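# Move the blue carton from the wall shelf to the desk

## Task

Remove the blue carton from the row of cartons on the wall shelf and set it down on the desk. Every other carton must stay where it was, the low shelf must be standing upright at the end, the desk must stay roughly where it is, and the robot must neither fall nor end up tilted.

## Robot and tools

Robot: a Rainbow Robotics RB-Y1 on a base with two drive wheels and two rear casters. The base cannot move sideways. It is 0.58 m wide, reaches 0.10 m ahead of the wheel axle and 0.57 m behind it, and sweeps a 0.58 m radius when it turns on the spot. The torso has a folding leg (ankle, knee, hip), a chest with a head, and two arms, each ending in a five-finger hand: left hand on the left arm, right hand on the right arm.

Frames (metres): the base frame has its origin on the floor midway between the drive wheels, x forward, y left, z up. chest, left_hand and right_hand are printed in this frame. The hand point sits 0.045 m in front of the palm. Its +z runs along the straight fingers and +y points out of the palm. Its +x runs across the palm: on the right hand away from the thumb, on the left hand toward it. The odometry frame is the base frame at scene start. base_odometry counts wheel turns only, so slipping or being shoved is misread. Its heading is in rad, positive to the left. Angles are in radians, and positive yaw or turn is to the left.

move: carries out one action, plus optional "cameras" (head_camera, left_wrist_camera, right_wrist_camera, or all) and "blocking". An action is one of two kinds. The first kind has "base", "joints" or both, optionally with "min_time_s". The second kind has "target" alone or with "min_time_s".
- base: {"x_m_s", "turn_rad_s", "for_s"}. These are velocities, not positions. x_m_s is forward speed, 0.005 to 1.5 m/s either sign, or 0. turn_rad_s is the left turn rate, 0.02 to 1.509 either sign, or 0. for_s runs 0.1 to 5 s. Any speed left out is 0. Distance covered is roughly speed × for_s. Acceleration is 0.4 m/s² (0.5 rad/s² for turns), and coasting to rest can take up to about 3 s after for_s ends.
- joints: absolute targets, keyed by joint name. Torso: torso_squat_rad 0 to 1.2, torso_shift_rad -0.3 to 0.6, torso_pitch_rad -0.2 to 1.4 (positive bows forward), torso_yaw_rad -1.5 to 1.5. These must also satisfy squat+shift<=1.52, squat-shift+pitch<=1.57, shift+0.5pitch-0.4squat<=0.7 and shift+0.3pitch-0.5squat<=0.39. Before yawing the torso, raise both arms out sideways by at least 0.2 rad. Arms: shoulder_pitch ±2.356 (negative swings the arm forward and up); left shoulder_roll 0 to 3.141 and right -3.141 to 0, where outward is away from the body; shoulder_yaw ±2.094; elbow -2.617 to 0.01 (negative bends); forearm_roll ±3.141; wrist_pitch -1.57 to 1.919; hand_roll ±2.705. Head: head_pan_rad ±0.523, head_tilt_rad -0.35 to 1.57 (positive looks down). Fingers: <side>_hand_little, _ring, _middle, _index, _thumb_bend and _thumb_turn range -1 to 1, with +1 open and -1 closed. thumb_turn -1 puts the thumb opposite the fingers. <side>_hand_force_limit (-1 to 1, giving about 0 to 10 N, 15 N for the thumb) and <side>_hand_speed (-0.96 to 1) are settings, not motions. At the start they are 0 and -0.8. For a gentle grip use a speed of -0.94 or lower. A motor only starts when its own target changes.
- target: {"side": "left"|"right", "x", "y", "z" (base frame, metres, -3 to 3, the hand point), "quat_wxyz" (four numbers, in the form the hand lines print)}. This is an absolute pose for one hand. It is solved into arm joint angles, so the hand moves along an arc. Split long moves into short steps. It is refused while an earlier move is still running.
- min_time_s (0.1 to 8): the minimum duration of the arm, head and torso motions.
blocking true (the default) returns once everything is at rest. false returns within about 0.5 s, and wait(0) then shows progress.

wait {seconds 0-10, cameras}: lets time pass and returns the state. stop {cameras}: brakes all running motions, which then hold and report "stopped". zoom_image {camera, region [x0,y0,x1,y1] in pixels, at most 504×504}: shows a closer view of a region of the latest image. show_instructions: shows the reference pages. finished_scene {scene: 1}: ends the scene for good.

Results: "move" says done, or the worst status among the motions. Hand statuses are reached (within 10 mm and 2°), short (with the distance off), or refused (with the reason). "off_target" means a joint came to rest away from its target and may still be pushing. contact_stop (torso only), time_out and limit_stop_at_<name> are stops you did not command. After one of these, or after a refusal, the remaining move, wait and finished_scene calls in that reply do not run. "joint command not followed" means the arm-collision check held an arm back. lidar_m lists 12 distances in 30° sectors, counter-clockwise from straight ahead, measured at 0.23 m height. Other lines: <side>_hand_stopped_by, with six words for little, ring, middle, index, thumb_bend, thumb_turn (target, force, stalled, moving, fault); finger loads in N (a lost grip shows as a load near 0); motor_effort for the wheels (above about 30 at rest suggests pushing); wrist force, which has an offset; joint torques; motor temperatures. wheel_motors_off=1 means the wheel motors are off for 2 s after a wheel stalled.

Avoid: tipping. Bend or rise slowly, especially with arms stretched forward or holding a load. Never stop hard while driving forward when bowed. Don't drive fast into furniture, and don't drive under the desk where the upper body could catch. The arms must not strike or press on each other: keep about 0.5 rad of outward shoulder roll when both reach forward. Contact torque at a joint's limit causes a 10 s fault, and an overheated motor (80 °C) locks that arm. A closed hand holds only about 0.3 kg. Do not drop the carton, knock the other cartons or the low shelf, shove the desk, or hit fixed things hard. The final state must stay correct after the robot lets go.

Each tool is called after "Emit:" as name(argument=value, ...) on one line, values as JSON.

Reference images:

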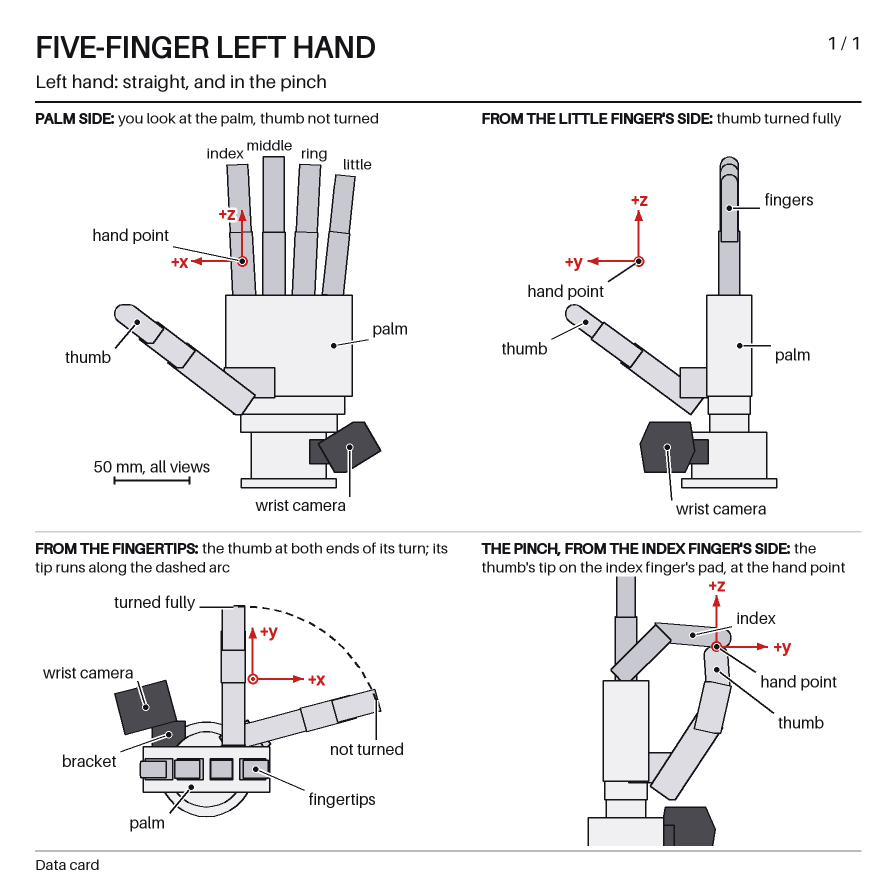

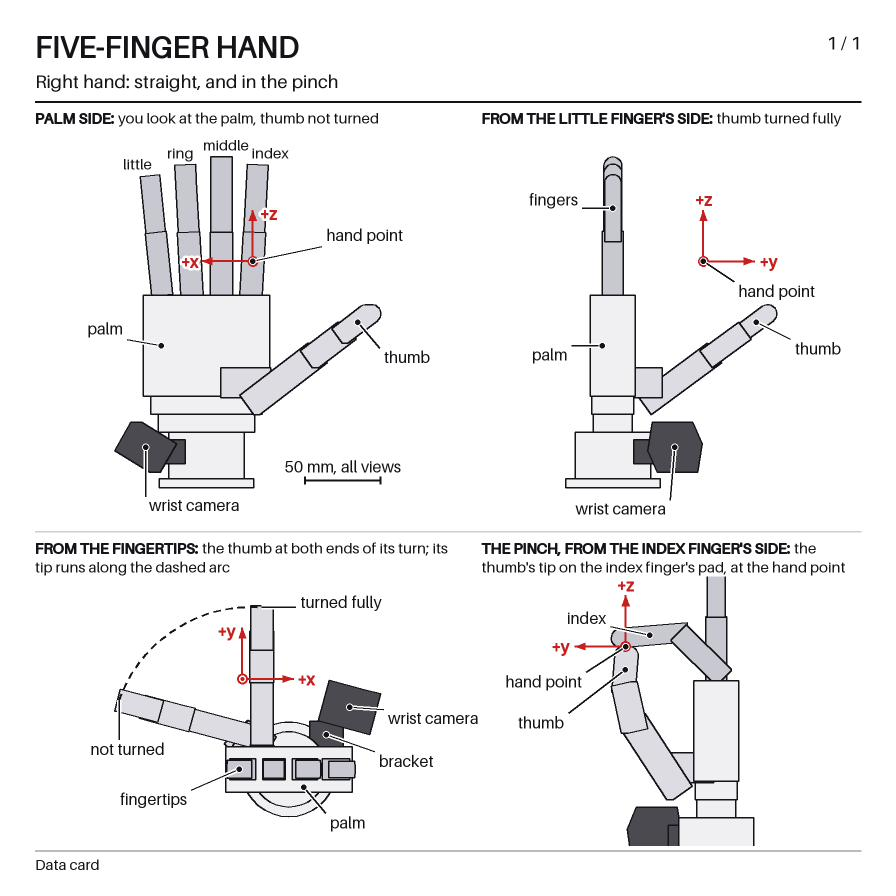

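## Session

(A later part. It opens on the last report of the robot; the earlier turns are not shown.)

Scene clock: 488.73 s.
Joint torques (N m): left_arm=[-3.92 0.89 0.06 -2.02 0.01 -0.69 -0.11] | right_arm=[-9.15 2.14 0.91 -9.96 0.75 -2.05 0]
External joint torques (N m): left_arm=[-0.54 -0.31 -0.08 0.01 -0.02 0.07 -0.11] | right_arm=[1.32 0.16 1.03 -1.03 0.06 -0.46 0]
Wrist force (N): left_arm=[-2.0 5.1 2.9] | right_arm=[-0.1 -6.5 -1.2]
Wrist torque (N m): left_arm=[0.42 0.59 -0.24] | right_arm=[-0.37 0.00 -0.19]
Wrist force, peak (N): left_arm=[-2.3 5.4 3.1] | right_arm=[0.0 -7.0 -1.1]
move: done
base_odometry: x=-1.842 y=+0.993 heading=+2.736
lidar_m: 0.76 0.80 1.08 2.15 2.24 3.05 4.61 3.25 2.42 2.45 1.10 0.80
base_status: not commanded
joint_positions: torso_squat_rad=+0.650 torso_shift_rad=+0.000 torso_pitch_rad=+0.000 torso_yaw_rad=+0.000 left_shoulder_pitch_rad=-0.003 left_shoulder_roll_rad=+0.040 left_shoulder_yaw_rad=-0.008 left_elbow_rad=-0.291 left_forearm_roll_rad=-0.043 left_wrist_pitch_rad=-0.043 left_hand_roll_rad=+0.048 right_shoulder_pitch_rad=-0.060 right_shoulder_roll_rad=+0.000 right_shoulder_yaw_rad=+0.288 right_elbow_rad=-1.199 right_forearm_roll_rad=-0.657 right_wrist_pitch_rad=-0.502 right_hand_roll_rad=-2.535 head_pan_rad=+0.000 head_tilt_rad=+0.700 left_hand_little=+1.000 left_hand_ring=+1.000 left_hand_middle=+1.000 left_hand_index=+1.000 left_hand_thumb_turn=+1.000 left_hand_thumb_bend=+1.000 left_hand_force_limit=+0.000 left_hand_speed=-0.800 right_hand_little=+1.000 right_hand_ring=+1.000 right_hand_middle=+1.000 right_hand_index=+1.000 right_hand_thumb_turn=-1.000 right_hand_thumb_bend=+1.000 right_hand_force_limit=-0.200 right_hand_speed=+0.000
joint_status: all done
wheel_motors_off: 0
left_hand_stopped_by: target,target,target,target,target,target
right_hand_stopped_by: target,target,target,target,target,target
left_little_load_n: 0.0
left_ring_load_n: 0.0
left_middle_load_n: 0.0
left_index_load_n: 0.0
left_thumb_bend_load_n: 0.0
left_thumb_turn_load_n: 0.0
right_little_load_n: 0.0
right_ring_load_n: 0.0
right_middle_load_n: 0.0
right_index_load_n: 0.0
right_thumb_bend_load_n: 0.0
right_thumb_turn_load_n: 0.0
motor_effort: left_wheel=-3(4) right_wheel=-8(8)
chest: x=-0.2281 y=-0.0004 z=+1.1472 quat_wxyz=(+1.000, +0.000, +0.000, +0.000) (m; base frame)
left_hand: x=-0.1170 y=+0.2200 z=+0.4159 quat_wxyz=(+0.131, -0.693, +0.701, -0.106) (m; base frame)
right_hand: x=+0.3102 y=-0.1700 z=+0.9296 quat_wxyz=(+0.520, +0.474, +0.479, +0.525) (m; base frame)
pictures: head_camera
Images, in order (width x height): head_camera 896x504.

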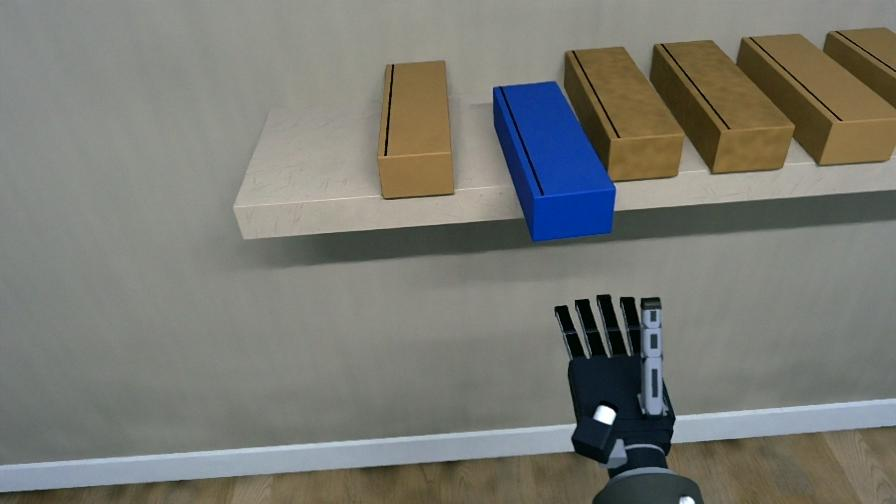

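Emit:
move(target={"side": "right", "x": 0.34, "y": -0.145, "z": 0.964, "quat_wxyz": [0.5213, 0.4778, 0.4778, 0.5213]}, min_time_s=1)

Emit:
move(target={"side": "right", "x": 0.39, "y": -0.145, "z": 0.964, "quat_wxyz": [0.5213, 0.4778, 0.4778, 0.5213]}, min_time_s=1, cameras=["head_camera", "right_wrist_camera"])

Emit:
zoom_image(camera="head_camera", region=[400, 60, 750, 330])

Scene clock: 522.27 s.
Joint torques (N m): left_arm=[-4.2 0.56 -0.32 -2.12 0.02 -0.71 -0.03] | right_arm=[-12.02 2.58 0.46 -10.23 1.05 -1.46 0.17]
External joint torques (N m): left_arm=[-0.82 -0.65 -0.47 -0.09 -0.01 0.04 -0.03] | right_arm=[0.16 0.22 0.88 -1 0.2 -0.3 0.18]
Wrist force (N): left_arm=[-2.1 5.2 2.9] | right_arm=[0.1 -6.6 -1.3]
Wrist torque (N m): left_arm=[0.44 0.60 -0.23] | right_arm=[-0.37 -0.03 -0.17]
Wrist force, peak (N): left_arm=[-2.3 5.3 3.1] | right_arm=[-0.1 -7.1 -1.6]
move: done
base_odometry: x=-1.842 y=+0.993 heading=+2.736
lidar_m: 0.76 0.78 1.09 2.16 2.24 3.05 4.61 3.26 2.44 2.45 1.11 0.79
base_status: not commanded
joint_positions: torso_squat_rad=+0.650 torso_shift_rad=+0.000 torso_pitch_rad=+0.000 torso_yaw_rad=+0.000 left_shoulder_pitch_rad=-0.003 left_shoulder_roll_rad=+0.040 left_shoulder_yaw_rad=-0.008 left_elbow_rad=-0.291 left_forearm_roll_rad=-0.043 left_wrist_pitch_rad=-0.043 left_hand_roll_rad=+0.048 right_shoulder_pitch_rad=-0.164 right_shoulder_roll_rad=+0.000 right_shoulder_yaw_rad=+0.348 right_elbow_rad=-1.230 right_forearm_roll_rad=-1.005 right_wrist_pitch_rad=-0.478 right_hand_roll_rad=-2.214 head_pan_rad=+0.000 head_tilt_rad=+0.700 left_hand_little=+1.000 left_hand_ring=+1.000 left_hand_middle=+1.000 left_hand_index=+1.000 left_hand_thumb_turn=+1.000 left_hand_thumb_bend=+1.000 left_hand_force_limit=+0.000 left_hand_speed=-0.800 right_hand_little=+1.000 right_hand_ring=+1.000 right_hand_middle=+1.000 right_hand_index=+1.000 right_hand_thumb_turn=-1.000 right_hand_thumb_bend=+1.000 right_hand_force_limit=-0.200 right_hand_speed=+0.000
joint_status: all done
wheel_motors_off: 0
left_hand_stopped_by: target,target,target,target,target,target
right_hand_stopped_by: target,target,target,target,target,target
left_little_load_n: 0.0
left_ring_load_n: 0.0
left_middle_load_n: 0.0
left_index_load_n: 0.0
left_thumb_bend_load_n: 0.0
left_thumb_turn_load_n: 0.0
right_little_load_n: 0.0
right_ring_load_n: 0.0
right_middle_load_n: 0.0
right_index_load_n: 0.0
right_thumb_bend_load_n: 0.0
right_thumb_turn_load_n: 0.0
motor_effort: left_wheel=-3(6) right_wheel=-8(8)
chest: x=-0.2281 y=-0.0004 z=+1.1472 quat_wxyz=(+1.000, +0.000, +0.000, +0.000) (m; base frame)
left_hand: x=-0.1170 y=+0.2200 z=+0.4159 quat_wxyz=(+0.131, -0.693, +0.701, -0.106) (m; base frame)
right_hand: x=+0.3400 y=-0.1453 z=+0.9634 quat_wxyz=(+0.521, +0.476, +0.478, +0.523) (m; base frame)
right_hand_status: reached (checked arc, planned for 1.0 s): 1 mm and 0.3 deg off.
pictures: none

Scene clock: 523.60 s.
Joint torques (N m): left_arm=[-3.91 0.82 0.06 -2.22 -0.2 -0.77 -0.1] | right_arm=[-15.12 -1.79 -2.99 -9.25 0.77 -1.77 -0.3]
External joint torques (N m): left_arm=[-0.53 -0.39 -0.08 -0.19 -0.23 -0.02 -0.1] | right_arm=[0.24 -2.62 -2.04 -0.41 -0.09 -0.45 -0.29]
Wrist force (N): left_arm=[-2.3 5.3 2.8] | right_arm=[0.1 -6.6 -1.3]
Wrist torque (N m): left_arm=[0.44 0.62 -0.25] | right_arm=[-0.39 -0.01 -0.26]
Wrist force, peak (N): left_arm=[-2.4 5.3 2.8] | right_arm=[0.0 -7.2 -1.2]
move: done
base_odometry: x=-1.842 y=+0.993 heading=+2.736
lidar_m: 0.76 0.79 1.08 2.16 2.24 3.04 4.61 3.26 2.43 2.45 1.10 0.79
base_status: not commanded
joint_positions: torso_squat_rad=+0.650 torso_shift_rad=+0.000 torso_pitch_rad=+0.000 torso_yaw_rad=+0.000 left_shoulder_pitch_rad=-0.003 left_shoulder_roll_rad=+0.040 left_shoulder_yaw_rad=-0.008 left_elbow_rad=-0.291 left_forearm_roll_rad=-0.043 left_wrist_pitch_rad=-0.043 left_hand_roll_rad=+0.048 right_shoulder_pitch_rad=-0.396 right_shoulder_roll_rad=-0.011 right_shoulder_yaw_rad=+0.335 right_elbow_rad=-0.948 right_forearm_roll_rad=-1.020 right_wrist_pitch_rad=-0.536 right_hand_roll_rad=-2.319 head_pan_rad=+0.000 head_tilt_rad=+0.700 left_hand_little=+1.000 left_hand_ring=+1.000 left_hand_middle=+1.000 left_hand_index=+1.000 left_hand_thumb_turn=+1.000 left_hand_thumb_bend=+1.000 left_hand_force_limit=+0.000 left_hand_speed=-0.800 right_hand_little=+1.000 right_hand_ring=+1.000 right_hand_middle=+1.000 right_hand_index=+1.000 right_hand_thumb_turn=-1.000 right_hand_thumb_bend=+1.000 right_hand_force_limit=-0.200 right_hand_speed=+0.000
joint_status: all done
wheel_motors_off: 0
left_hand_stopped_by: target,target,target,target,target,target
right_hand_stopped_by: target,target,target,target,target,target
left_little_load_n: 0.0
left_ring_load_n: 0.0
left_middle_load_n: 0.0
left_index_load_n: 0.0
left_thumb_bend_load_n: 0.0
left_thumb_turn_load_n: 0.0
right_little_load_n: 0.0
right_ring_load_n: 0.0
right_middle_load_n: 0.0
right_index_load_n: 0.0
right_thumb_bend_load_n: 0.0
right_thumb_turn_load_n: 0.0
motor_effort: left_wheel=-1(7) right_wheel=-8(8)
chest: x=-0.2281 y=-0.0004 z=+1.1472 quat_wxyz=(+1.000, +0.000, +0.000, +0.000) (m; base frame)
left_hand: x=-0.1170 y=+0.2200 z=+0.4159 quat_wxyz=(+0.131, -0.693, +0.701, -0.106) (m; base frame)
right_hand: x=+0.3898 y=-0.1449 z=+0.9641 quat_wxyz=(+0.521, +0.478, +0.479, +0.521) (m; base frame)
right_hand_status: reached (checked arc, planned for 1.0 s): 0 mm and 0.2 deg off.
pictures: head_camera, right_wrist_camera
Images, in order (width x height): head_camera 896x504, right_wrist_camera 504x504.

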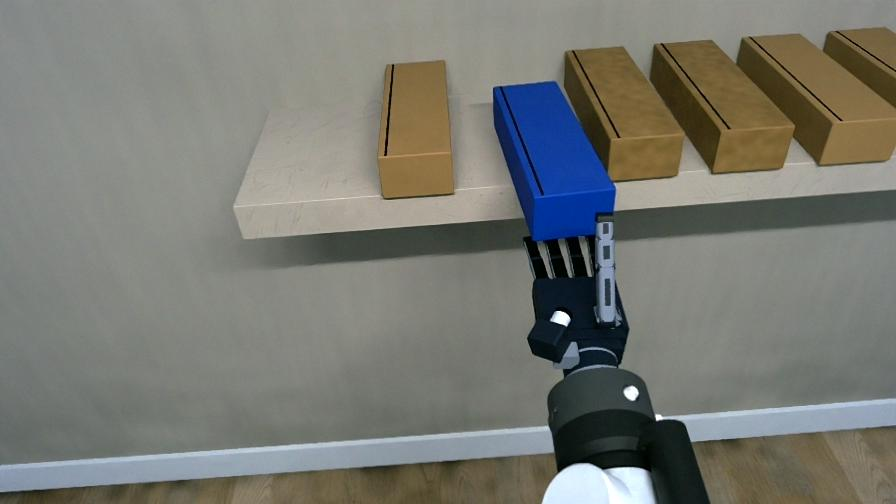

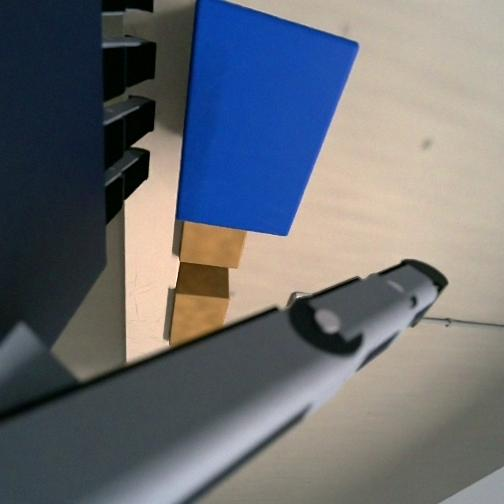

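Scaled by 1.440 from the camera's 896x504 image, which has a finer 1280x720 frame.

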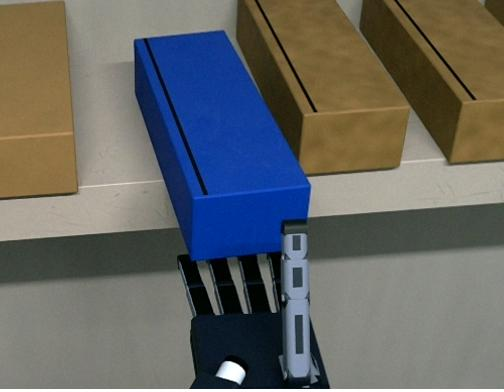

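Emit:
move(target={"side": "right", "x": 0.415, "y": -0.142, "z": 0.964, "quat_wxyz": [0.5213, 0.4778, 0.4778, 0.5213]}, min_time_s=1)

Emit:
move(target={"side": "right", "x": 0.435, "y": -0.14, "z": 0.964, "quat_wxyz": [0.5213, 0.4778, 0.4778, 0.5213]}, min_time_s=1, cameras=["head_camera", "right_wrist_camera"])

Emit:
zoom_image(camera="head_camera", region=[400, 60, 750, 330])

Scene clock: 528.77 s.
Joint torques (N m): left_arm=[-3.69 0.32 0.2 -2.24 -0.11 -0.72 -0.1] | right_arm=[-17 0.04 0.28 -8.37 1.23 -1.96 -0.1]
External joint torques (N m): left_arm=[-0.31 -0.88 0.06 -0.21 -0.14 0.03 -0.1] | right_arm=[0.17 0.32 1.34 -0.09 0.38 -0.48 -0.09]
Wrist force (N): left_arm=[-2.3 5.2 2.8] | right_arm=[0.3 -6.7 -0.9]
Wrist torque (N m): left_arm=[0.44 0.63 -0.24] | right_arm=[-0.43 -0.08 -0.24]
Wrist force, peak (N): left_arm=[-2.3 5.4 2.8] | right_arm=[0.1 -7.1 -1.5]
move: done
base_odometry: x=-1.842 y=+0.993 heading=+2.736
lidar_m: 0.75 0.78 1.08 2.16 2.24 3.04 4.62 3.27 2.43 2.44 1.11 0.77
base_status: not commanded
joint_positions: torso_squat_rad=+0.650 torso_shift_rad=+0.000 torso_pitch_rad=+0.000 torso_yaw_rad=+0.000 left_shoulder_pitch_rad=-0.003 left_shoulder_roll_rad=+0.040 left_shoulder_yaw_rad=-0.008 left_elbow_rad=-0.291 left_forearm_roll_rad=-0.043 left_wrist_pitch_rad=-0.043 left_hand_roll_rad=+0.048 right_shoulder_pitch_rad=-0.555 right_shoulder_roll_rad=-0.010 right_shoulder_yaw_rad=+0.356 right_elbow_rad=-0.714 right_forearm_roll_rad=-1.002 right_wrist_pitch_rad=-0.604 right_hand_roll_rad=-2.444 head_pan_rad=+0.000 head_tilt_rad=+0.700 left_hand_little=+1.000 left_hand_ring=+1.000 left_hand_middle=+1.000 left_hand_index=+1.000 left_hand_thumb_turn=+1.000 left_hand_thumb_bend=+1.000 left_hand_force_limit=+0.000 left_hand_speed=-0.800 right_hand_little=+1.000 right_hand_ring=+1.000 right_hand_middle=+1.000 right_hand_index=+1.000 right_hand_thumb_turn=-1.000 right_hand_thumb_bend=+1.000 right_hand_force_limit=-0.200 right_hand_speed=+0.000
joint_status: all done
wheel_motors_off: 0
left_hand_stopped_by: target,target,target,target,target,target
right_hand_stopped_by: target,target,target,target,target,target
left_little_load_n: -0.5
left_ring_load_n: 0.0
left_middle_load_n: -0.5
left_index_load_n: 0.0
left_thumb_bend_load_n: 0.0
left_thumb_turn_load_n: 0.0
right_little_load_n: 0.0
right_ring_load_n: -0.5
right_middle_load_n: 0.0
right_index_load_n: 0.0
right_thumb_bend_load_n: 0.0
right_thumb_turn_load_n: 0.0
motor_effort: left_wheel=-3(6) right_wheel=-8(8)
chest: x=-0.2281 y=-0.0004 z=+1.1472 quat_wxyz=(+1.000, +0.000, +0.000, +0.000) (m; base frame)
left_hand: x=-0.1170 y=+0.2200 z=+0.4159 quat_wxyz=(+0.131, -0.693, +0.701, -0.106) (m; base frame)
right_hand: x=+0.4149 y=-0.1425 z=+0.9640 quat_wxyz=(+0.521, +0.478, +0.478, +0.521) (m; base frame)
right_hand_status: reached (checked arc, planned for 1.0 s): 1 mm and 0.1 deg off.
pictures: none

Scene clock: 530.10 s.
Joint torques (N m): left_arm=[-3.96 1.04 -0.29 -2.35 0.02 -0.85 -0.05] | right_arm=[-18.53 -1.94 -0.02 -7.45 0.62 -2.15 -0.09]
External joint torques (N m): left_arm=[-0.58 -0.16 -0.43 -0.32 -0.01 -0.09 -0.05] | right_arm=[0.31 -0.25 0.86 -0.35 -0.15 -0.47 -0.08]
Wrist force (N): left_arm=[-2.3 5.1 2.7] | right_arm=[0.1 -6.6 -1.1]
Wrist torque (N m): left_arm=[0.43 0.62 -0.24] | right_arm=[-0.39 -0.03 -0.25]
Wrist force, peak (N): left_arm=[-2.3 5.3 3.0] | right_arm=[0.1 -7.2 -1.3]
move: done
base_odometry: x=-1.842 y=+0.993 heading=+2.736
lidar_m: 0.75 0.78 1.09 2.15 2.24 3.03 4.62 3.26 2.43 2.45 1.09 0.78
base_status: not commanded
joint_positions: torso_squat_rad=+0.650 torso_shift_rad=+0.000 torso_pitch_rad=+0.000 torso_yaw_rad=+0.000 left_shoulder_pitch_rad=-0.003 left_shoulder_roll_rad=+0.040 left_shoulder_yaw_rad=-0.008 left_elbow_rad=-0.291 left_forearm_roll_rad=-0.043 left_wrist_pitch_rad=-0.043 left_hand_roll_rad=+0.048 right_shoulder_pitch_rad=-0.745 right_shoulder_roll_rad=+0.000 right_shoulder_yaw_rad=+0.447 right_elbow_rad=-0.406 right_forearm_roll_rad=-1.031 right_wrist_pitch_rad=-0.698 right_hand_roll_rad=-2.612 head_pan_rad=+0.000 head_tilt_rad=+0.700 left_hand_little=+1.000 left_hand_ring=+1.000 left_hand_middle=+1.000 left_hand_index=+1.000 left_hand_thumb_turn=+1.000 left_hand_thumb_bend=+1.000 left_hand_force_limit=+0.000 left_hand_speed=-0.800 right_hand_little=+1.000 right_hand_ring=+1.000 right_hand_middle=+1.000 right_hand_index=+1.000 right_hand_thumb_turn=-1.000 right_hand_thumb_bend=+1.000 right_hand_force_limit=-0.200 right_hand_speed=+0.000
joint_status: all done
wheel_motors_off: 0
left_hand_stopped_by: target,target,target,target,target,target
right_hand_stopped_by: target,target,target,target,target,target
left_little_load_n: 0.0
left_ring_load_n: 0.0
left_middle_load_n: 0.0
left_index_load_n: 0.0
left_thumb_bend_load_n: 0.0
left_thumb_turn_load_n: 0.0
right_little_load_n: 0.0
right_ring_load_n: 0.0
right_middle_load_n: 0.0
right_index_load_n: 0.5
right_thumb_bend_load_n: -0.5
right_thumb_turn_load_n: 0.0
motor_effort: left_wheel=-4(5) right_wheel=-8(8)
chest: x=-0.2281 y=-0.0004 z=+1.1472 quat_wxyz=(+1.000, +0.000, +0.000, +0.000) (m; base frame)
left_hand: x=-0.1170 y=+0.2200 z=+0.4159 quat_wxyz=(+0.131, -0.693, +0.701, -0.106) (m; base frame)
right_hand: x=+0.4348 y=-0.1410 z=+0.9643 quat_wxyz=(+0.519, +0.479, +0.480, +0.520) (m; base frame)
right_hand_status: reached (checked arc, planned for 1.0 s): 1 mm and 0.4 deg off.
pictures: head_camera, right_wrist_camera
Images, in order (width x height): head_camera 896x504, right_wrist_camera 504x504.

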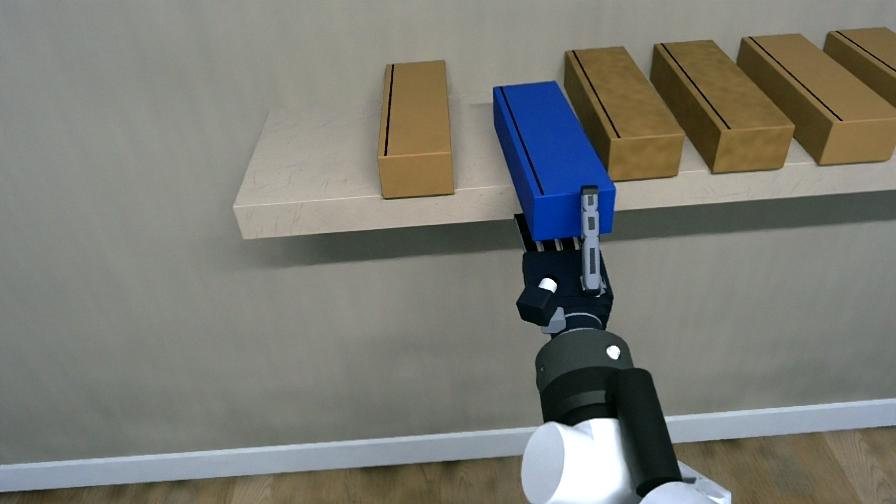

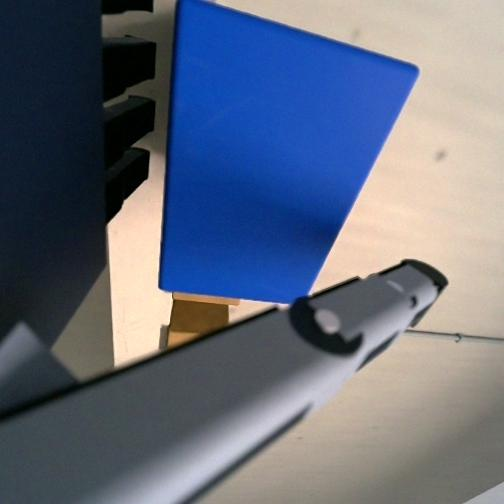

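Scaled by 1.440 from the camera's 896x504 image, which has a finer 1280x720 frame.

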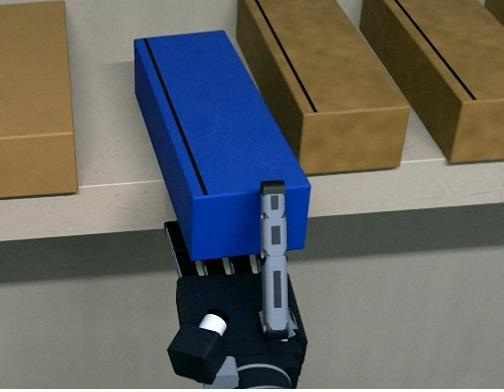

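Emit:
move(target={"side": "right", "x": 0.395, "y": -0.14, "z": 0.964, "quat_wxyz": [0.5213, 0.4778, 0.4778, 0.5213]}, min_time_s=1)

Emit:
move(target={"side": "right", "x": 0.335, "y": -0.14, "z": 0.964, "quat_wxyz": [0.5213, 0.4778, 0.4778, 0.5213]}, min_time_s=1.2)

Emit:
move(base={"x_m_s": 0.08, "for_s": 1.27}, cameras=["head_camera", "right_wrist_camera"])

Emit:
zoom_image(camera="head_camera", region=[400, 60, 750, 330])

Scene clock: 536.07 s.
Joint torques (N m): left_arm=[-4.04 1.04 -0.14 -2.04 -0.08 -0.83 -0.07] | right_arm=[-15.75 -2.1 -3.29 -9.41 0.92 -1.74 0.12]
External joint torques (N m): left_arm=[-0.66 -0.17 -0.29 -0.01 -0.11 -0.08 -0.07] | right_arm=[0.29 -2.43 -1.84 -1.02 -0.02 -0.38 0.13]
Wrist force (N): left_arm=[-2.1 5.0 3.0] | right_arm=[0.2 -6.8 -1.3]
Wrist torque (N m): left_arm=[0.38 0.60 -0.22] | right_arm=[-0.45 -0.05 -0.15]
Wrist force, peak (N): left_arm=[-2.5 5.4 2.8] | right_arm=[-0.1 -7.4 -1.0]
move: done
base_odometry: x=-1.842 y=+0.993 heading=+2.736
lidar_m: 0.76 0.79 1.08 2.16 2.23 3.05 4.61 3.26 2.42 2.45 1.09 0.80
base_status: not commanded
joint_positions: torso_squat_rad=+0.650 torso_shift_rad=+0.000 torso_pitch_rad=+0.000 torso_yaw_rad=+0.000 left_shoulder_pitch_rad=-0.003 left_shoulder_roll_rad=+0.040 left_shoulder_yaw_rad=-0.008 left_elbow_rad=-0.291 left_forearm_roll_rad=-0.043 left_wrist_pitch_rad=-0.043 left_hand_roll_rad=+0.048 right_shoulder_pitch_rad=-0.464 right_shoulder_roll_rad=-0.036 right_shoulder_yaw_rad=+0.427 right_elbow_rad=-0.857 right_forearm_roll_rad=-1.096 right_wrist_pitch_rad=-0.618 right_hand_roll_rad=-2.350 head_pan_rad=+0.000 head_tilt_rad=+0.700 left_hand_little=+1.000 left_hand_ring=+1.000 left_hand_middle=+1.000 left_hand_index=+1.000 left_hand_thumb_turn=+1.000 left_hand_thumb_bend=+1.000 left_hand_force_limit=+0.000 left_hand_speed=-0.800 right_hand_little=+1.000 right_hand_ring=+1.000 right_hand_middle=+1.000 right_hand_index=+1.000 right_hand_thumb_turn=-1.000 right_hand_thumb_bend=+1.000 right_hand_force_limit=-0.200 right_hand_speed=+0.000
joint_status: all done
wheel_motors_off: 0
left_hand_stopped_by: target,target,target,target,target,target
right_hand_stopped_by: target,target,target,target,target,target
left_little_load_n: -0.5
left_ring_load_n: 0.0
left_middle_load_n: 0.0
left_index_load_n: 0.0
left_thumb_bend_load_n: 0.0
left_thumb_turn_load_n: 0.0
right_little_load_n: 0.0
right_ring_load_n: 0.0
right_middle_load_n: 0.0
right_index_load_n: 0.0
right_thumb_bend_load_n: 0.0
right_thumb_turn_load_n: 0.0
motor_effort: left_wheel=-4(5) right_wheel=-8(8)
chest: x=-0.2281 y=-0.0004 z=+1.1472 quat_wxyz=(+1.000, +0.000, +0.000, +0.000) (m; base frame)
left_hand: x=-0.1170 y=+0.2200 z=+0.4159 quat_wxyz=(+0.131, -0.693, +0.701, -0.106) (m; base frame)
right_hand: x=+0.3947 y=-0.1398 z=+0.9646 quat_wxyz=(+0.524, +0.474, +0.475, +0.525) (m; base frame)
right_hand_status: reached (checked arc, planned for 1.0 s): 1 mm and 0.7 deg off.
pictures: none

Scene clock: 537.60 s.
Joint torques (N m): left_arm=[-3.63 0.73 0.09 -2.07 0.01 -0.84 -0.09] | right_arm=[-11.38 -0.2 0.03 -10.25 0.87 -1.35 0.17]
External joint torques (N m): left_arm=[-0.25 -0.48 -0.06 -0.04 -0.02 -0.09 -0.09] | right_arm=[0.75 -2.42 0.96 -1.14 -0.09 -0.29 0.18]
Wrist force (N): left_arm=[-2.0 5.1 2.9] | right_arm=[0.0 -6.6 -1.4]
Wrist torque (N m): left_arm=[0.42 0.60 -0.22] | right_arm=[-0.38 0.00 -0.16]
Wrist force, peak (N): left_arm=[-2.5 5.5 2.7] | right_arm=[0.2 -7.4 -1.3]
move: done
base_odometry: x=-1.842 y=+0.993 heading=+2.736
lidar_m: 0.75 0.79 1.09 2.16 2.23 3.05 4.62 3.26 2.43 2.45 1.11 0.80
base_status: not commanded
joint_positions: torso_squat_rad=+0.650 torso_shift_rad=+0.000 torso_pitch_rad=+0.000 torso_yaw_rad=+0.000 left_shoulder_pitch_rad=-0.003 left_shoulder_roll_rad=+0.040 left_shoulder_yaw_rad=-0.008 left_elbow_rad=-0.291 left_forearm_roll_rad=-0.043 left_wrist_pitch_rad=-0.043 left_hand_roll_rad=+0.048 right_shoulder_pitch_rad=-0.173 right_shoulder_roll_rad=-0.038 right_shoulder_yaw_rad=+0.431 right_elbow_rad=-1.239 right_forearm_roll_rad=-1.126 right_wrist_pitch_rad=-0.543 right_hand_roll_rad=-2.149 head_pan_rad=+0.000 head_tilt_rad=+0.700 left_hand_little=+1.000 left_hand_ring=+1.000 left_hand_middle=+1.000 left_hand_index=+1.000 left_hand_thumb_turn=+1.000 left_hand_thumb_bend=+1.000 left_hand_force_limit=+0.000 left_hand_speed=-0.800 right_hand_little=+1.000 right_hand_ring=+1.000 right_hand_middle=+1.000 right_hand_index=+1.000 right_hand_thumb_turn=-1.000 right_hand_thumb_bend=+1.000 right_hand_force_limit=-0.200 right_hand_speed=+0.000
joint_status: all done
wheel_motors_off: 0
left_hand_stopped_by: target,target,target,target,target,target
right_hand_stopped_by: target,target,target,target,target,target
left_little_load_n: 0.0
left_ring_load_n: 0.0
left_middle_load_n: 0.0
left_index_load_n: 0.0
left_thumb_bend_load_n: 0.0
left_thumb_turn_load_n: 0.0
right_little_load_n: 0.0
right_ring_load_n: 0.0
right_middle_load_n: 0.0
right_index_load_n: 0.0
right_thumb_bend_load_n: 0.0
right_thumb_turn_load_n: 0.0
motor_effort: left_wheel=-3(6) right_wheel=-8(8)
chest: x=-0.2281 y=-0.0004 z=+1.1472 quat_wxyz=(+1.000, +0.000, +0.000, +0.000) (m; base frame)
left_hand: x=-0.1170 y=+0.2200 z=+0.4159 quat_wxyz=(+0.131, -0.693, +0.701, -0.106) (m; base frame)
right_hand: x=+0.3347 y=-0.1401 z=+0.9645 quat_wxyz=(+0.523, +0.475, +0.476, +0.524) (m; base frame)
right_hand_status: reached (checked arc, planned for 1.2 s): 1 mm and 0.5 deg off.
pictures: none

Scene clock: 539.37 s.
Joint torques (N m): left_arm=[-3.77 0.94 -0.15 -2.03 0.01 -0.89 -0.02] | right_arm=[-11.35 -0.44 -0.14 -10.13 0.97 -1.11 0.18]
External joint torques (N m): left_arm=[-0.4 -0.27 -0.29 -0.01 -0.02 -0.13 -0.02] | right_arm=[0.78 -2.66 0.79 -1.02 0.01 -0.05 0.18]
Wrist force (N): left_arm=[-2.0 5.1 3.0] | right_arm=[0.3 -6.6 -1.4]
Wrist torque (N m): left_arm=[0.41 0.59 -0.24] | right_arm=[-0.39 -0.04 -0.16]
Wrist force, peak (N): left_arm=[-2.3 5.5 2.8] | right_arm=[0.1 -7.0 -1.4]
move: done
base_odometry: x=-1.935 y=+1.033 heading=+2.735
lidar_m: 0.65 0.69 0.94 2.15 2.24 3.04 4.71 3.33 2.49 2.45 0.97 0.68
base_status: done (sent for 1.27 of 1.27 s)
joint_positions: torso_squat_rad=+0.650 torso_shift_rad=+0.000 torso_pitch_rad=+0.000 torso_yaw_rad=+0.000 left_shoulder_pitch_rad=-0.003 left_shoulder_roll_rad=+0.040 left_shoulder_yaw_rad=-0.008 left_elbow_rad=-0.291 left_forearm_roll_rad=-0.043 left_wrist_pitch_rad=-0.043 left_hand_roll_rad=+0.048 right_shoulder_pitch_rad=-0.172 right_shoulder_roll_rad=-0.038 right_shoulder_yaw_rad=+0.431 right_elbow_rad=-1.239 right_forearm_roll_rad=-1.126 right_wrist_pitch_rad=-0.543 right_hand_roll_rad=-2.149 head_pan_rad=+0.000 head_tilt_rad=+0.700 left_hand_little=+1.000 left_hand_ring=+1.000 left_hand_middle=+1.000 left_hand_index=+1.000 left_hand_thumb_turn=+1.000 left_hand_thumb_bend=+1.000 left_hand_force_limit=+0.000 left_hand_speed=-0.800 right_hand_little=+1.000 right_hand_ring=+1.000 right_hand_middle=+1.000 right_hand_index=+1.000 right_hand_thumb_turn=-1.000 right_hand_thumb_bend=+1.000 right_hand_force_limit=-0.200 right_hand_speed=+0.000
joint_status: not commanded
wheel_motors_off: 0
left_hand_stopped_by: target,target,target,target,target,target
right_hand_stopped_by: target,target,target,target,target,target
left_little_load_n: 0.0
left_ring_load_n: 0.0
left_middle_load_n: -0.5
left_index_load_n: 0.0
left_thumb_bend_load_n: 0.0
left_thumb_turn_load_n: 0.0
right_little_load_n: 0.0
right_ring_load_n: 0.0
right_middle_load_n: 0.0
right_index_load_n: 0.0
right_thumb_bend_load_n: 0.0
right_thumb_turn_load_n: 0.0
motor_effort: left_wheel=-9(25) right_wheel=+3(20)
chest: x=-0.2279 y=-0.0004 z=+1.1472 quat_wxyz=(+1.000, +0.000, +0.000, +0.000) (m; base frame)
left_hand: x=-0.1170 y=+0.2200 z=+0.4158 quat_wxyz=(+0.131, -0.693, +0.701, -0.106) (m; base frame)
right_hand: x=+0.3349 y=-0.1401 z=+0.9643 quat_wxyz=(+0.523, +0.475, +0.476, +0.524) (m; base frame)
pictures: head_camera, right_wrist_camera
Images, in order (width x height): head_camera 896x504, right_wrist_camera 504x504.

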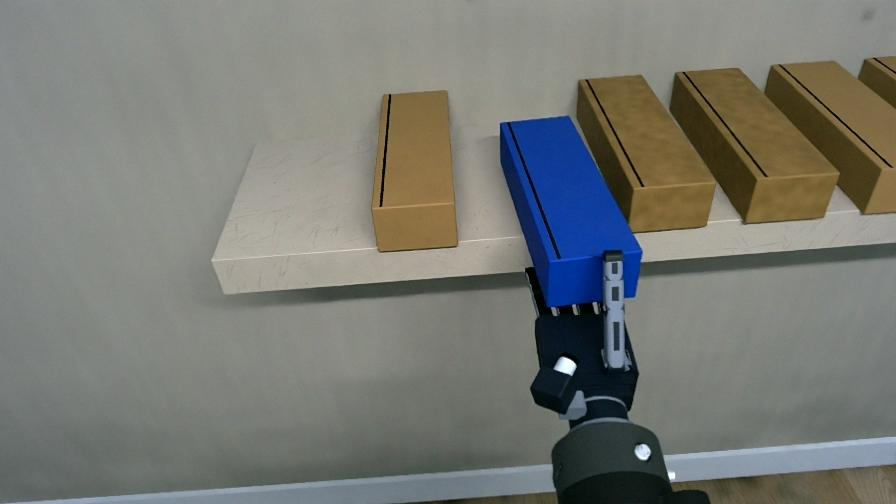

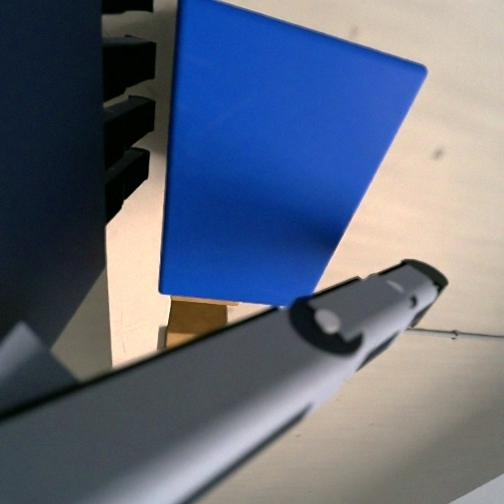

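Scaled by 1.440 from the camera's 896x504 image, which has a finer 1280x720 frame.

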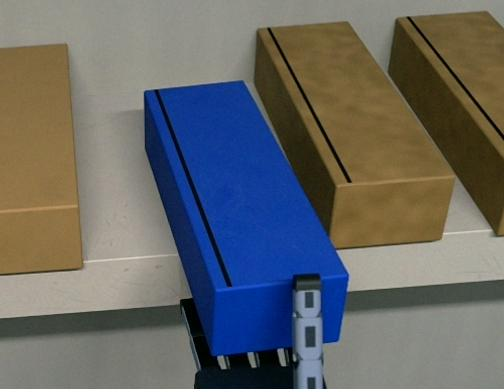

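Emit:
move(target={"side": "right", "x": 0.336, "y": -0.14, "z": 0.974, "quat_wxyz": [0.5213, 0.4778, 0.4778, 0.5213]}, min_time_s=1)

Emit:
move(target={"side": "right", "x": 0.336, "y": -0.14, "z": 0.979, "quat_wxyz": [0.5213, 0.4778, 0.4778, 0.5213]}, min_time_s=0.6, cameras=["head_camera", "right_wrist_camera"])

Scene clock: 544.30 s.
Joint torques (N m): left_arm=[-3.74 0.89 -0.05 -2 -0.03 -0.63 -0.2] | right_arm=[-9.91 2.86 -2.89 -10.71 0.74 -0.88 0.05]
External joint torques (N m): left_arm=[-0.36 -0.32 -0.2 0.03 -0.06 0.13 -0.2] | right_arm=[2.11 0.44 -2.18 -1.43 -0.18 0.08 0.06]
Wrist force (N): left_arm=[-2.2 5.2 2.9] | right_arm=[0.3 -6.7 -1.3]
Wrist torque (N m): left_arm=[0.42 0.61 -0.23] | right_arm=[-0.39 -0.05 -0.17]
Wrist force, peak (N): left_arm=[-2.2 5.4 3.0] | right_arm=[0.3 -6.8 -1.5]
move: done
base_odometry: x=-1.935 y=+1.033 heading=+2.735
lidar_m: 0.66 0.68 0.95 2.16 2.24 3.03 4.72 3.35 2.49 2.45 0.96 0.69
base_status: not commanded
joint_positions: torso_squat_rad=+0.650 torso_shift_rad=+0.000 torso_pitch_rad=+0.000 torso_yaw_rad=+0.000 left_shoulder_pitch_rad=-0.003 left_shoulder_roll_rad=+0.040 left_shoulder_yaw_rad=-0.008 left_elbow_rad=-0.291 left_forearm_roll_rad=-0.043 left_wrist_pitch_rad=-0.043 left_hand_roll_rad=+0.048 right_shoulder_pitch_rad=-0.154 right_shoulder_roll_rad=-0.024 right_shoulder_yaw_rad=+0.402 right_elbow_rad=-1.294 right_forearm_roll_rad=-1.149 right_wrist_pitch_rad=-0.499 right_hand_roll_rad=-2.087 head_pan_rad=+0.000 head_tilt_rad=+0.700 left_hand_little=+1.000 left_hand_ring=+1.000 left_hand_middle=+1.000 left_hand_index=+1.000 left_hand_thumb_turn=+1.000 left_hand_thumb_bend=+1.000 left_hand_force_limit=+0.000 left_hand_speed=-0.800 right_hand_little=+1.000 right_hand_ring=+1.000 right_hand_middle=+1.000 right_hand_index=+1.000 right_hand_thumb_turn=-1.000 right_hand_thumb_bend=+1.000 right_hand_force_limit=-0.200 right_hand_speed=+0.000
joint_status: all done
wheel_motors_off: 0
left_hand_stopped_by: target,target,target,target,target,target
right_hand_stopped_by: target,target,target,target,target,target
left_little_load_n: 0.0
left_ring_load_n: 0.0
left_middle_load_n: 0.0
left_index_load_n: 0.0
left_thumb_bend_load_n: 0.0
left_thumb_turn_load_n: 0.0
right_little_load_n: 0.0
right_ring_load_n: 0.0
right_middle_load_n: 0.0
right_index_load_n: 0.0
right_thumb_bend_load_n: 0.0
right_thumb_turn_load_n: 0.0
motor_effort: left_wheel=-6(9) right_wheel=+3(4)
chest: x=-0.2279 y=-0.0004 z=+1.1472 quat_wxyz=(+1.000, +0.000, +0.000, +0.000) (m; base frame)
left_hand: x=-0.1170 y=+0.2200 z=+0.4159 quat_wxyz=(+0.131, -0.693, +0.701, -0.106) (m; base frame)
right_hand: x=+0.3358 y=-0.1403 z=+0.9743 quat_wxyz=(+0.523, +0.475, +0.476, +0.523) (m; base frame)
right_hand_status: reached (checked arc, planned for 1.0 s): 0 mm and 0.4 deg off.
pictures: none

Scene clock: 545.23 s.
Joint torques (N m): left_arm=[-4.05 0.54 0.11 -1.95 0.03 -0.82 -0.02] | right_arm=[-9.93 3.44 -2.23 -10.73 0.8 -1 0.19]
External joint torques (N m): left_arm=[-0.67 -0.67 -0.04 0.07 0 -0.06 -0.02] | right_arm=[1.97 0.83 -1.7 -1.34 -0.09 -0.11 0.2]
Wrist force (N): left_arm=[-2.1 5.1 2.6] | right_arm=[0.1 -6.6 -1.3]
Wrist torque (N m): left_arm=[0.43 0.60 -0.24] | right_arm=[-0.40 0.00 -0.17]
Wrist force, peak (N): left_arm=[-2.4 5.4 2.9] | right_arm=[-0.2 -6.8 -1.4]
move: done
base_odometry: x=-1.935 y=+1.033 heading=+2.735
lidar_m: 0.65 0.69 0.93 2.15 2.23 3.03 4.71 3.34 2.48 2.44 0.95 0.69
base_status: not commanded
joint_positions: torso_squat_rad=+0.650 torso_shift_rad=+0.000 torso_pitch_rad=+0.000 torso_yaw_rad=+0.000 left_shoulder_pitch_rad=-0.003 left_shoulder_roll_rad=+0.040 left_shoulder_yaw_rad=-0.008 left_elbow_rad=-0.291 left_forearm_roll_rad=-0.043 left_wrist_pitch_rad=-0.043 left_hand_roll_rad=+0.048 right_shoulder_pitch_rad=-0.141 right_shoulder_roll_rad=-0.011 right_shoulder_yaw_rad=+0.383 right_elbow_rad=-1.326 right_forearm_roll_rad=-1.165 right_wrist_pitch_rad=-0.471 right_hand_roll_rad=-2.046 head_pan_rad=+0.000 head_tilt_rad=+0.700 left_hand_little=+1.000 left_hand_ring=+1.000 left_hand_middle=+1.000 left_hand_index=+1.000 left_hand_thumb_turn=+1.000 left_hand_thumb_bend=+1.000 left_hand_force_limit=+0.000 left_hand_speed=-0.800 right_hand_little=+1.000 right_hand_ring=+1.000 right_hand_middle=+1.000 right_hand_index=+1.000 right_hand_thumb_turn=-1.000 right_hand_thumb_bend=+1.000 right_hand_force_limit=-0.200 right_hand_speed=+0.000
joint_status: all done
wheel_motors_off: 0
left_hand_stopped_by: target,target,target,target,target,target
right_hand_stopped_by: target,target,target,target,target,target
left_little_load_n: -0.5
left_ring_load_n: 0.0
left_middle_load_n: 0.0
left_index_load_n: 0.0
left_thumb_bend_load_n: 0.0
left_thumb_turn_load_n: 0.0
right_little_load_n: 0.0
right_ring_load_n: 0.0
right_middle_load_n: 0.5
right_index_load_n: 0.0
right_thumb_bend_load_n: 0.0
right_thumb_turn_load_n: 0.0
motor_effort: left_wheel=-6(8) right_wheel=+3(4)
chest: x=-0.2279 y=-0.0004 z=+1.1472 quat_wxyz=(+1.000, +0.000, +0.000, +0.000) (m; base frame)
left_hand: x=-0.1170 y=+0.2200 z=+0.4159 quat_wxyz=(+0.131, -0.693, +0.701, -0.106) (m; base frame)
right_hand: x=+0.3360 y=-0.1401 z=+0.9791 quat_wxyz=(+0.522, +0.477, +0.477, +0.522) (m; base frame)
right_hand_status: reached (checked arc, planned for 0.6 s): 0 mm and 0.2 deg off.
pictures: head_camera, right_wrist_camera
Images, in order (width x height): head_camera 896x504, right_wrist_camera 504x504.

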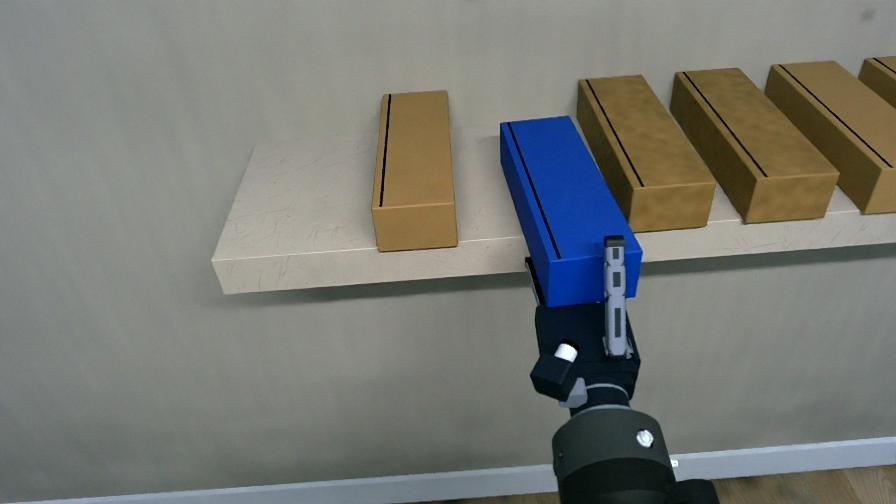

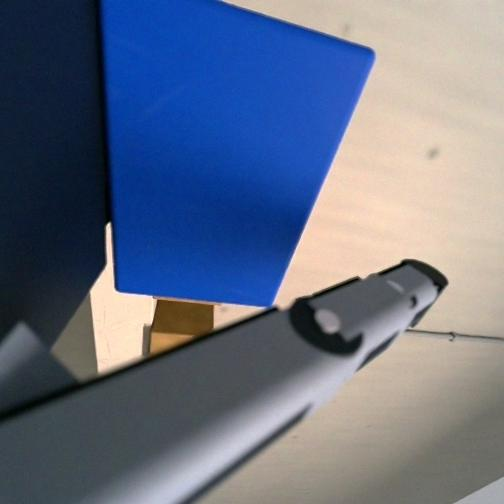

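Emit:
move(target={"side": "right", "x": 0.336, "y": -0.14, "z": 0.984, "quat_wxyz": [0.5213, 0.4778, 0.4778, 0.5213]}, min_time_s=0.6)

Scene clock: 547.37 s.
Joint torques (N m): left_arm=[-3.88 0.78 0.18 -2.09 0.01 -0.71 -0.04] | right_arm=[-10.59 3.13 -2.32 -10.79 0.79 -0.9 0.15]
External joint torques (N m): left_arm=[-0.51 -0.43 0.04 -0.07 -0.02 0.04 -0.05] | right_arm=[1.24 0.38 -1.94 -1.33 -0.08 -0.08 0.16]
Wrist force (N): left_arm=[-2.1 5.3 2.8] | right_arm=[0.1 -7.0 -1.1]
Wrist torque (N m): left_arm=[0.45 0.59 -0.24] | right_arm=[-0.41 -0.01 -0.19]
Wrist force, peak (N): left_arm=[-2.3 5.4 2.9] | right_arm=[0.1 -7.0 -1.4]
move: done
base_odometry: x=-1.935 y=+1.033 heading=+2.735
lidar_m: 0.65 0.68 0.94 2.15 2.24 3.03 4.71 3.33 2.49 2.45 0.95 0.68
base_status: not commanded
joint_positions: torso_squat_rad=+0.650 torso_shift_rad=+0.000 torso_pitch_rad=+0.000 torso_yaw_rad=+0.000 left_shoulder_pitch_rad=-0.003 left_shoulder_roll_rad=+0.040 left_shoulder_yaw_rad=-0.008 left_elbow_rad=-0.291 left_forearm_roll_rad=-0.043 left_wrist_pitch_rad=-0.043 left_hand_roll_rad=+0.048 right_shoulder_pitch_rad=-0.131 right_shoulder_roll_rad=+0.000 right_shoulder_yaw_rad=+0.368 right_elbow_rad=-1.352 right_forearm_roll_rad=-1.179 right_wrist_pitch_rad=-0.448 right_hand_roll_rad=-2.012 head_pan_rad=+0.000 head_tilt_rad=+0.700 left_hand_little=+1.000 left_hand_ring=+1.000 left_hand_middle=+1.000 left_hand_index=+1.000 left_hand_thumb_turn=+1.000 left_hand_thumb_bend=+1.000 left_hand_force_limit=+0.000 left_hand_speed=-0.800 right_hand_little=+1.000 right_hand_ring=+1.000 right_hand_middle=+1.000 right_hand_index=+1.000 right_hand_thumb_turn=-1.000 right_hand_thumb_bend=+1.000 right_hand_force_limit=-0.200 right_hand_speed=+0.000
joint_status: all done
wheel_motors_off: 0
left_hand_stopped_by: target,target,target,target,target,target
right_hand_stopped_by: target,target,target,target,target,target
left_little_load_n: 0.0
left_ring_load_n: 0.0
left_middle_load_n: 0.0
left_index_load_n: 0.0
left_thumb_bend_load_n: 0.0
left_thumb_turn_load_n: 0.0
right_little_load_n: 0.0
right_ring_load_n: 0.0
right_middle_load_n: 0.0
right_index_load_n: 0.0
right_thumb_bend_load_n: 0.0
right_thumb_turn_load_n: 0.0
motor_effort: left_wheel=-7(8) right_wheel=+3(3)
chest: x=-0.2279 y=-0.0004 z=+1.1472 quat_wxyz=(+1.000, +0.000, +0.000, +0.000) (m; base frame)
left_hand: x=-0.1170 y=+0.2200 z=+0.4159 quat_wxyz=(+0.131, -0.693, +0.701, -0.106) (m; base frame)
right_hand: x=+0.3360 y=-0.1400 z=+0.9840 quat_wxyz=(+0.522, +0.477, +0.477, +0.522) (m; base frame)
right_hand_status: reached (checked arc, planned for 0.6 s): 0 mm and 0.1 deg off.
pictures: none

Emit:
move(target={"side": "right", "x": 0.336, "y": -0.14, "z": 0.989, "quat_wxyz": [0.5213, 0.4778, 0.4778, 0.5213]}, min_time_s=0.6, cameras=["head_camera", "right_wrist_camera"])

Emit:
zoom_image(camera="head_camera", region=[400, 60, 750, 330])

Scene clock: 550.77 s.
Joint torques (N m): left_arm=[-3.66 0.7 -0.07 -2.02 0.07 -0.66 0.06] | right_arm=[-10.38 3.3 -2.54 -11.11 0.63 -0.78 0.09]
External joint torques (N m): left_arm=[-0.29 -0.52 -0.22 0 0.04 0.1 0.06] | right_arm=[1.42 0.52 -2.17 -1.61 -0.23 -0.02 0.1]
Wrist force (N): left_arm=[-2.1 5.4 3.0] | right_arm=[0.2 -7.0 -1.2]
Wrist torque (N m): left_arm=[0.45 0.59 -0.23] | right_arm=[-0.35 -0.01 -0.17]
Wrist force, peak (N): left_arm=[-2.3 5.4 2.8] | right_arm=[0.0 -7.3 -1.4]
move: done
base_odometry: x=-1.935 y=+1.033 heading=+2.735
lidar_m: 0.66 0.69 0.95 2.16 2.24 3.03 4.72 3.33 2.49 2.45 0.96 0.68
base_status: not commanded
joint_positions: torso_squat_rad=+0.650 torso_shift_rad=+0.000 torso_pitch_rad=+0.000 torso_yaw_rad=+0.000 left_shoulder_pitch_rad=-0.003 left_shoulder_roll_rad=+0.040 left_shoulder_yaw_rad=-0.008 left_elbow_rad=-0.291 left_forearm_roll_rad=-0.043 left_wrist_pitch_rad=-0.043 left_hand_roll_rad=+0.048 right_shoulder_pitch_rad=-0.126 right_shoulder_roll_rad=+0.000 right_shoulder_yaw_rad=+0.367 right_elbow_rad=-1.377 right_forearm_roll_rad=-1.213 right_wrist_pitch_rad=-0.438 right_hand_roll_rad=-1.972 head_pan_rad=+0.000 head_tilt_rad=+0.700 left_hand_little=+1.000 left_hand_ring=+1.000 left_hand_middle=+1.000 left_hand_index=+1.000 left_hand_thumb_turn=+1.000 left_hand_thumb_bend=+1.000 left_hand_force_limit=+0.000 left_hand_speed=-0.800 right_hand_little=+1.000 right_hand_ring=+1.000 right_hand_middle=+1.000 right_hand_index=+1.000 right_hand_thumb_turn=-1.000 right_hand_thumb_bend=+1.000 right_hand_force_limit=-0.200 right_hand_speed=+0.000
joint_status: all done
wheel_motors_off: 0
left_hand_stopped_by: target,target,target,target,target,target
right_hand_stopped_by: target,target,target,target,target,target
left_little_load_n: 0.0
left_ring_load_n: 0.0
left_middle_load_n: 0.0
left_index_load_n: 0.0
left_thumb_bend_load_n: 0.0
left_thumb_turn_load_n: 0.0
right_little_load_n: 0.0
right_ring_load_n: 0.0
right_middle_load_n: 0.0
right_index_load_n: 0.0
right_thumb_bend_load_n: 0.0
right_thumb_turn_load_n: 0.0
motor_effort: left_wheel=-7(10) right_wheel=+3(4)
chest: x=-0.2279 y=-0.0004 z=+1.1472 quat_wxyz=(+1.000, +0.000, +0.000, +0.000) (m; base frame)
left_hand: x=-0.1170 y=+0.2200 z=+0.4159 quat_wxyz=(+0.131, -0.693, +0.701, -0.106) (m; base frame)
right_hand: x=+0.3360 y=-0.1399 z=+0.9889 quat_wxyz=(+0.522, +0.477, +0.478, +0.522) (m; base frame)
right_hand_status: reached (checked arc, planned for 0.6 s): 0 mm and 0.2 deg off.
pictures: head_camera, right_wrist_camera
Images, in order (width x height): head_camera 896x504, right_wrist_camera 504x504.

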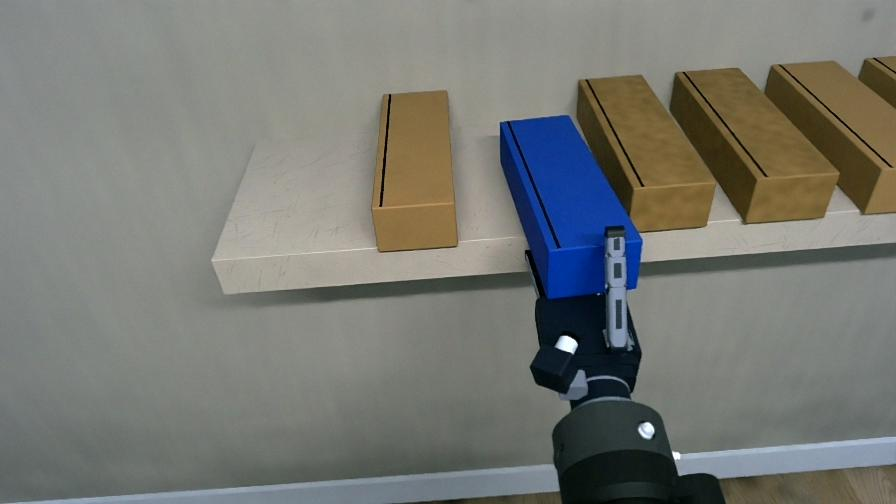

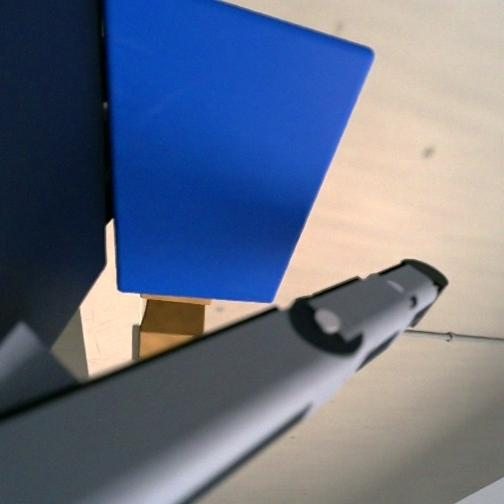

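Scaled by 1.440 from the camera's 896x504 image, which has a finer 1280x720 frame.

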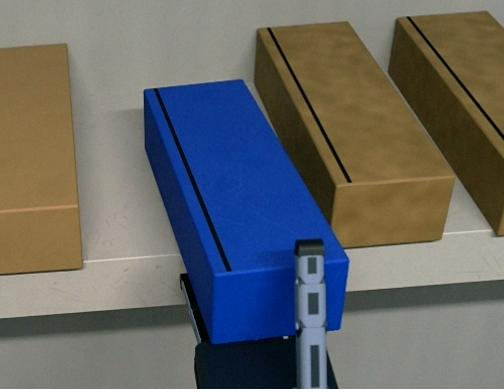

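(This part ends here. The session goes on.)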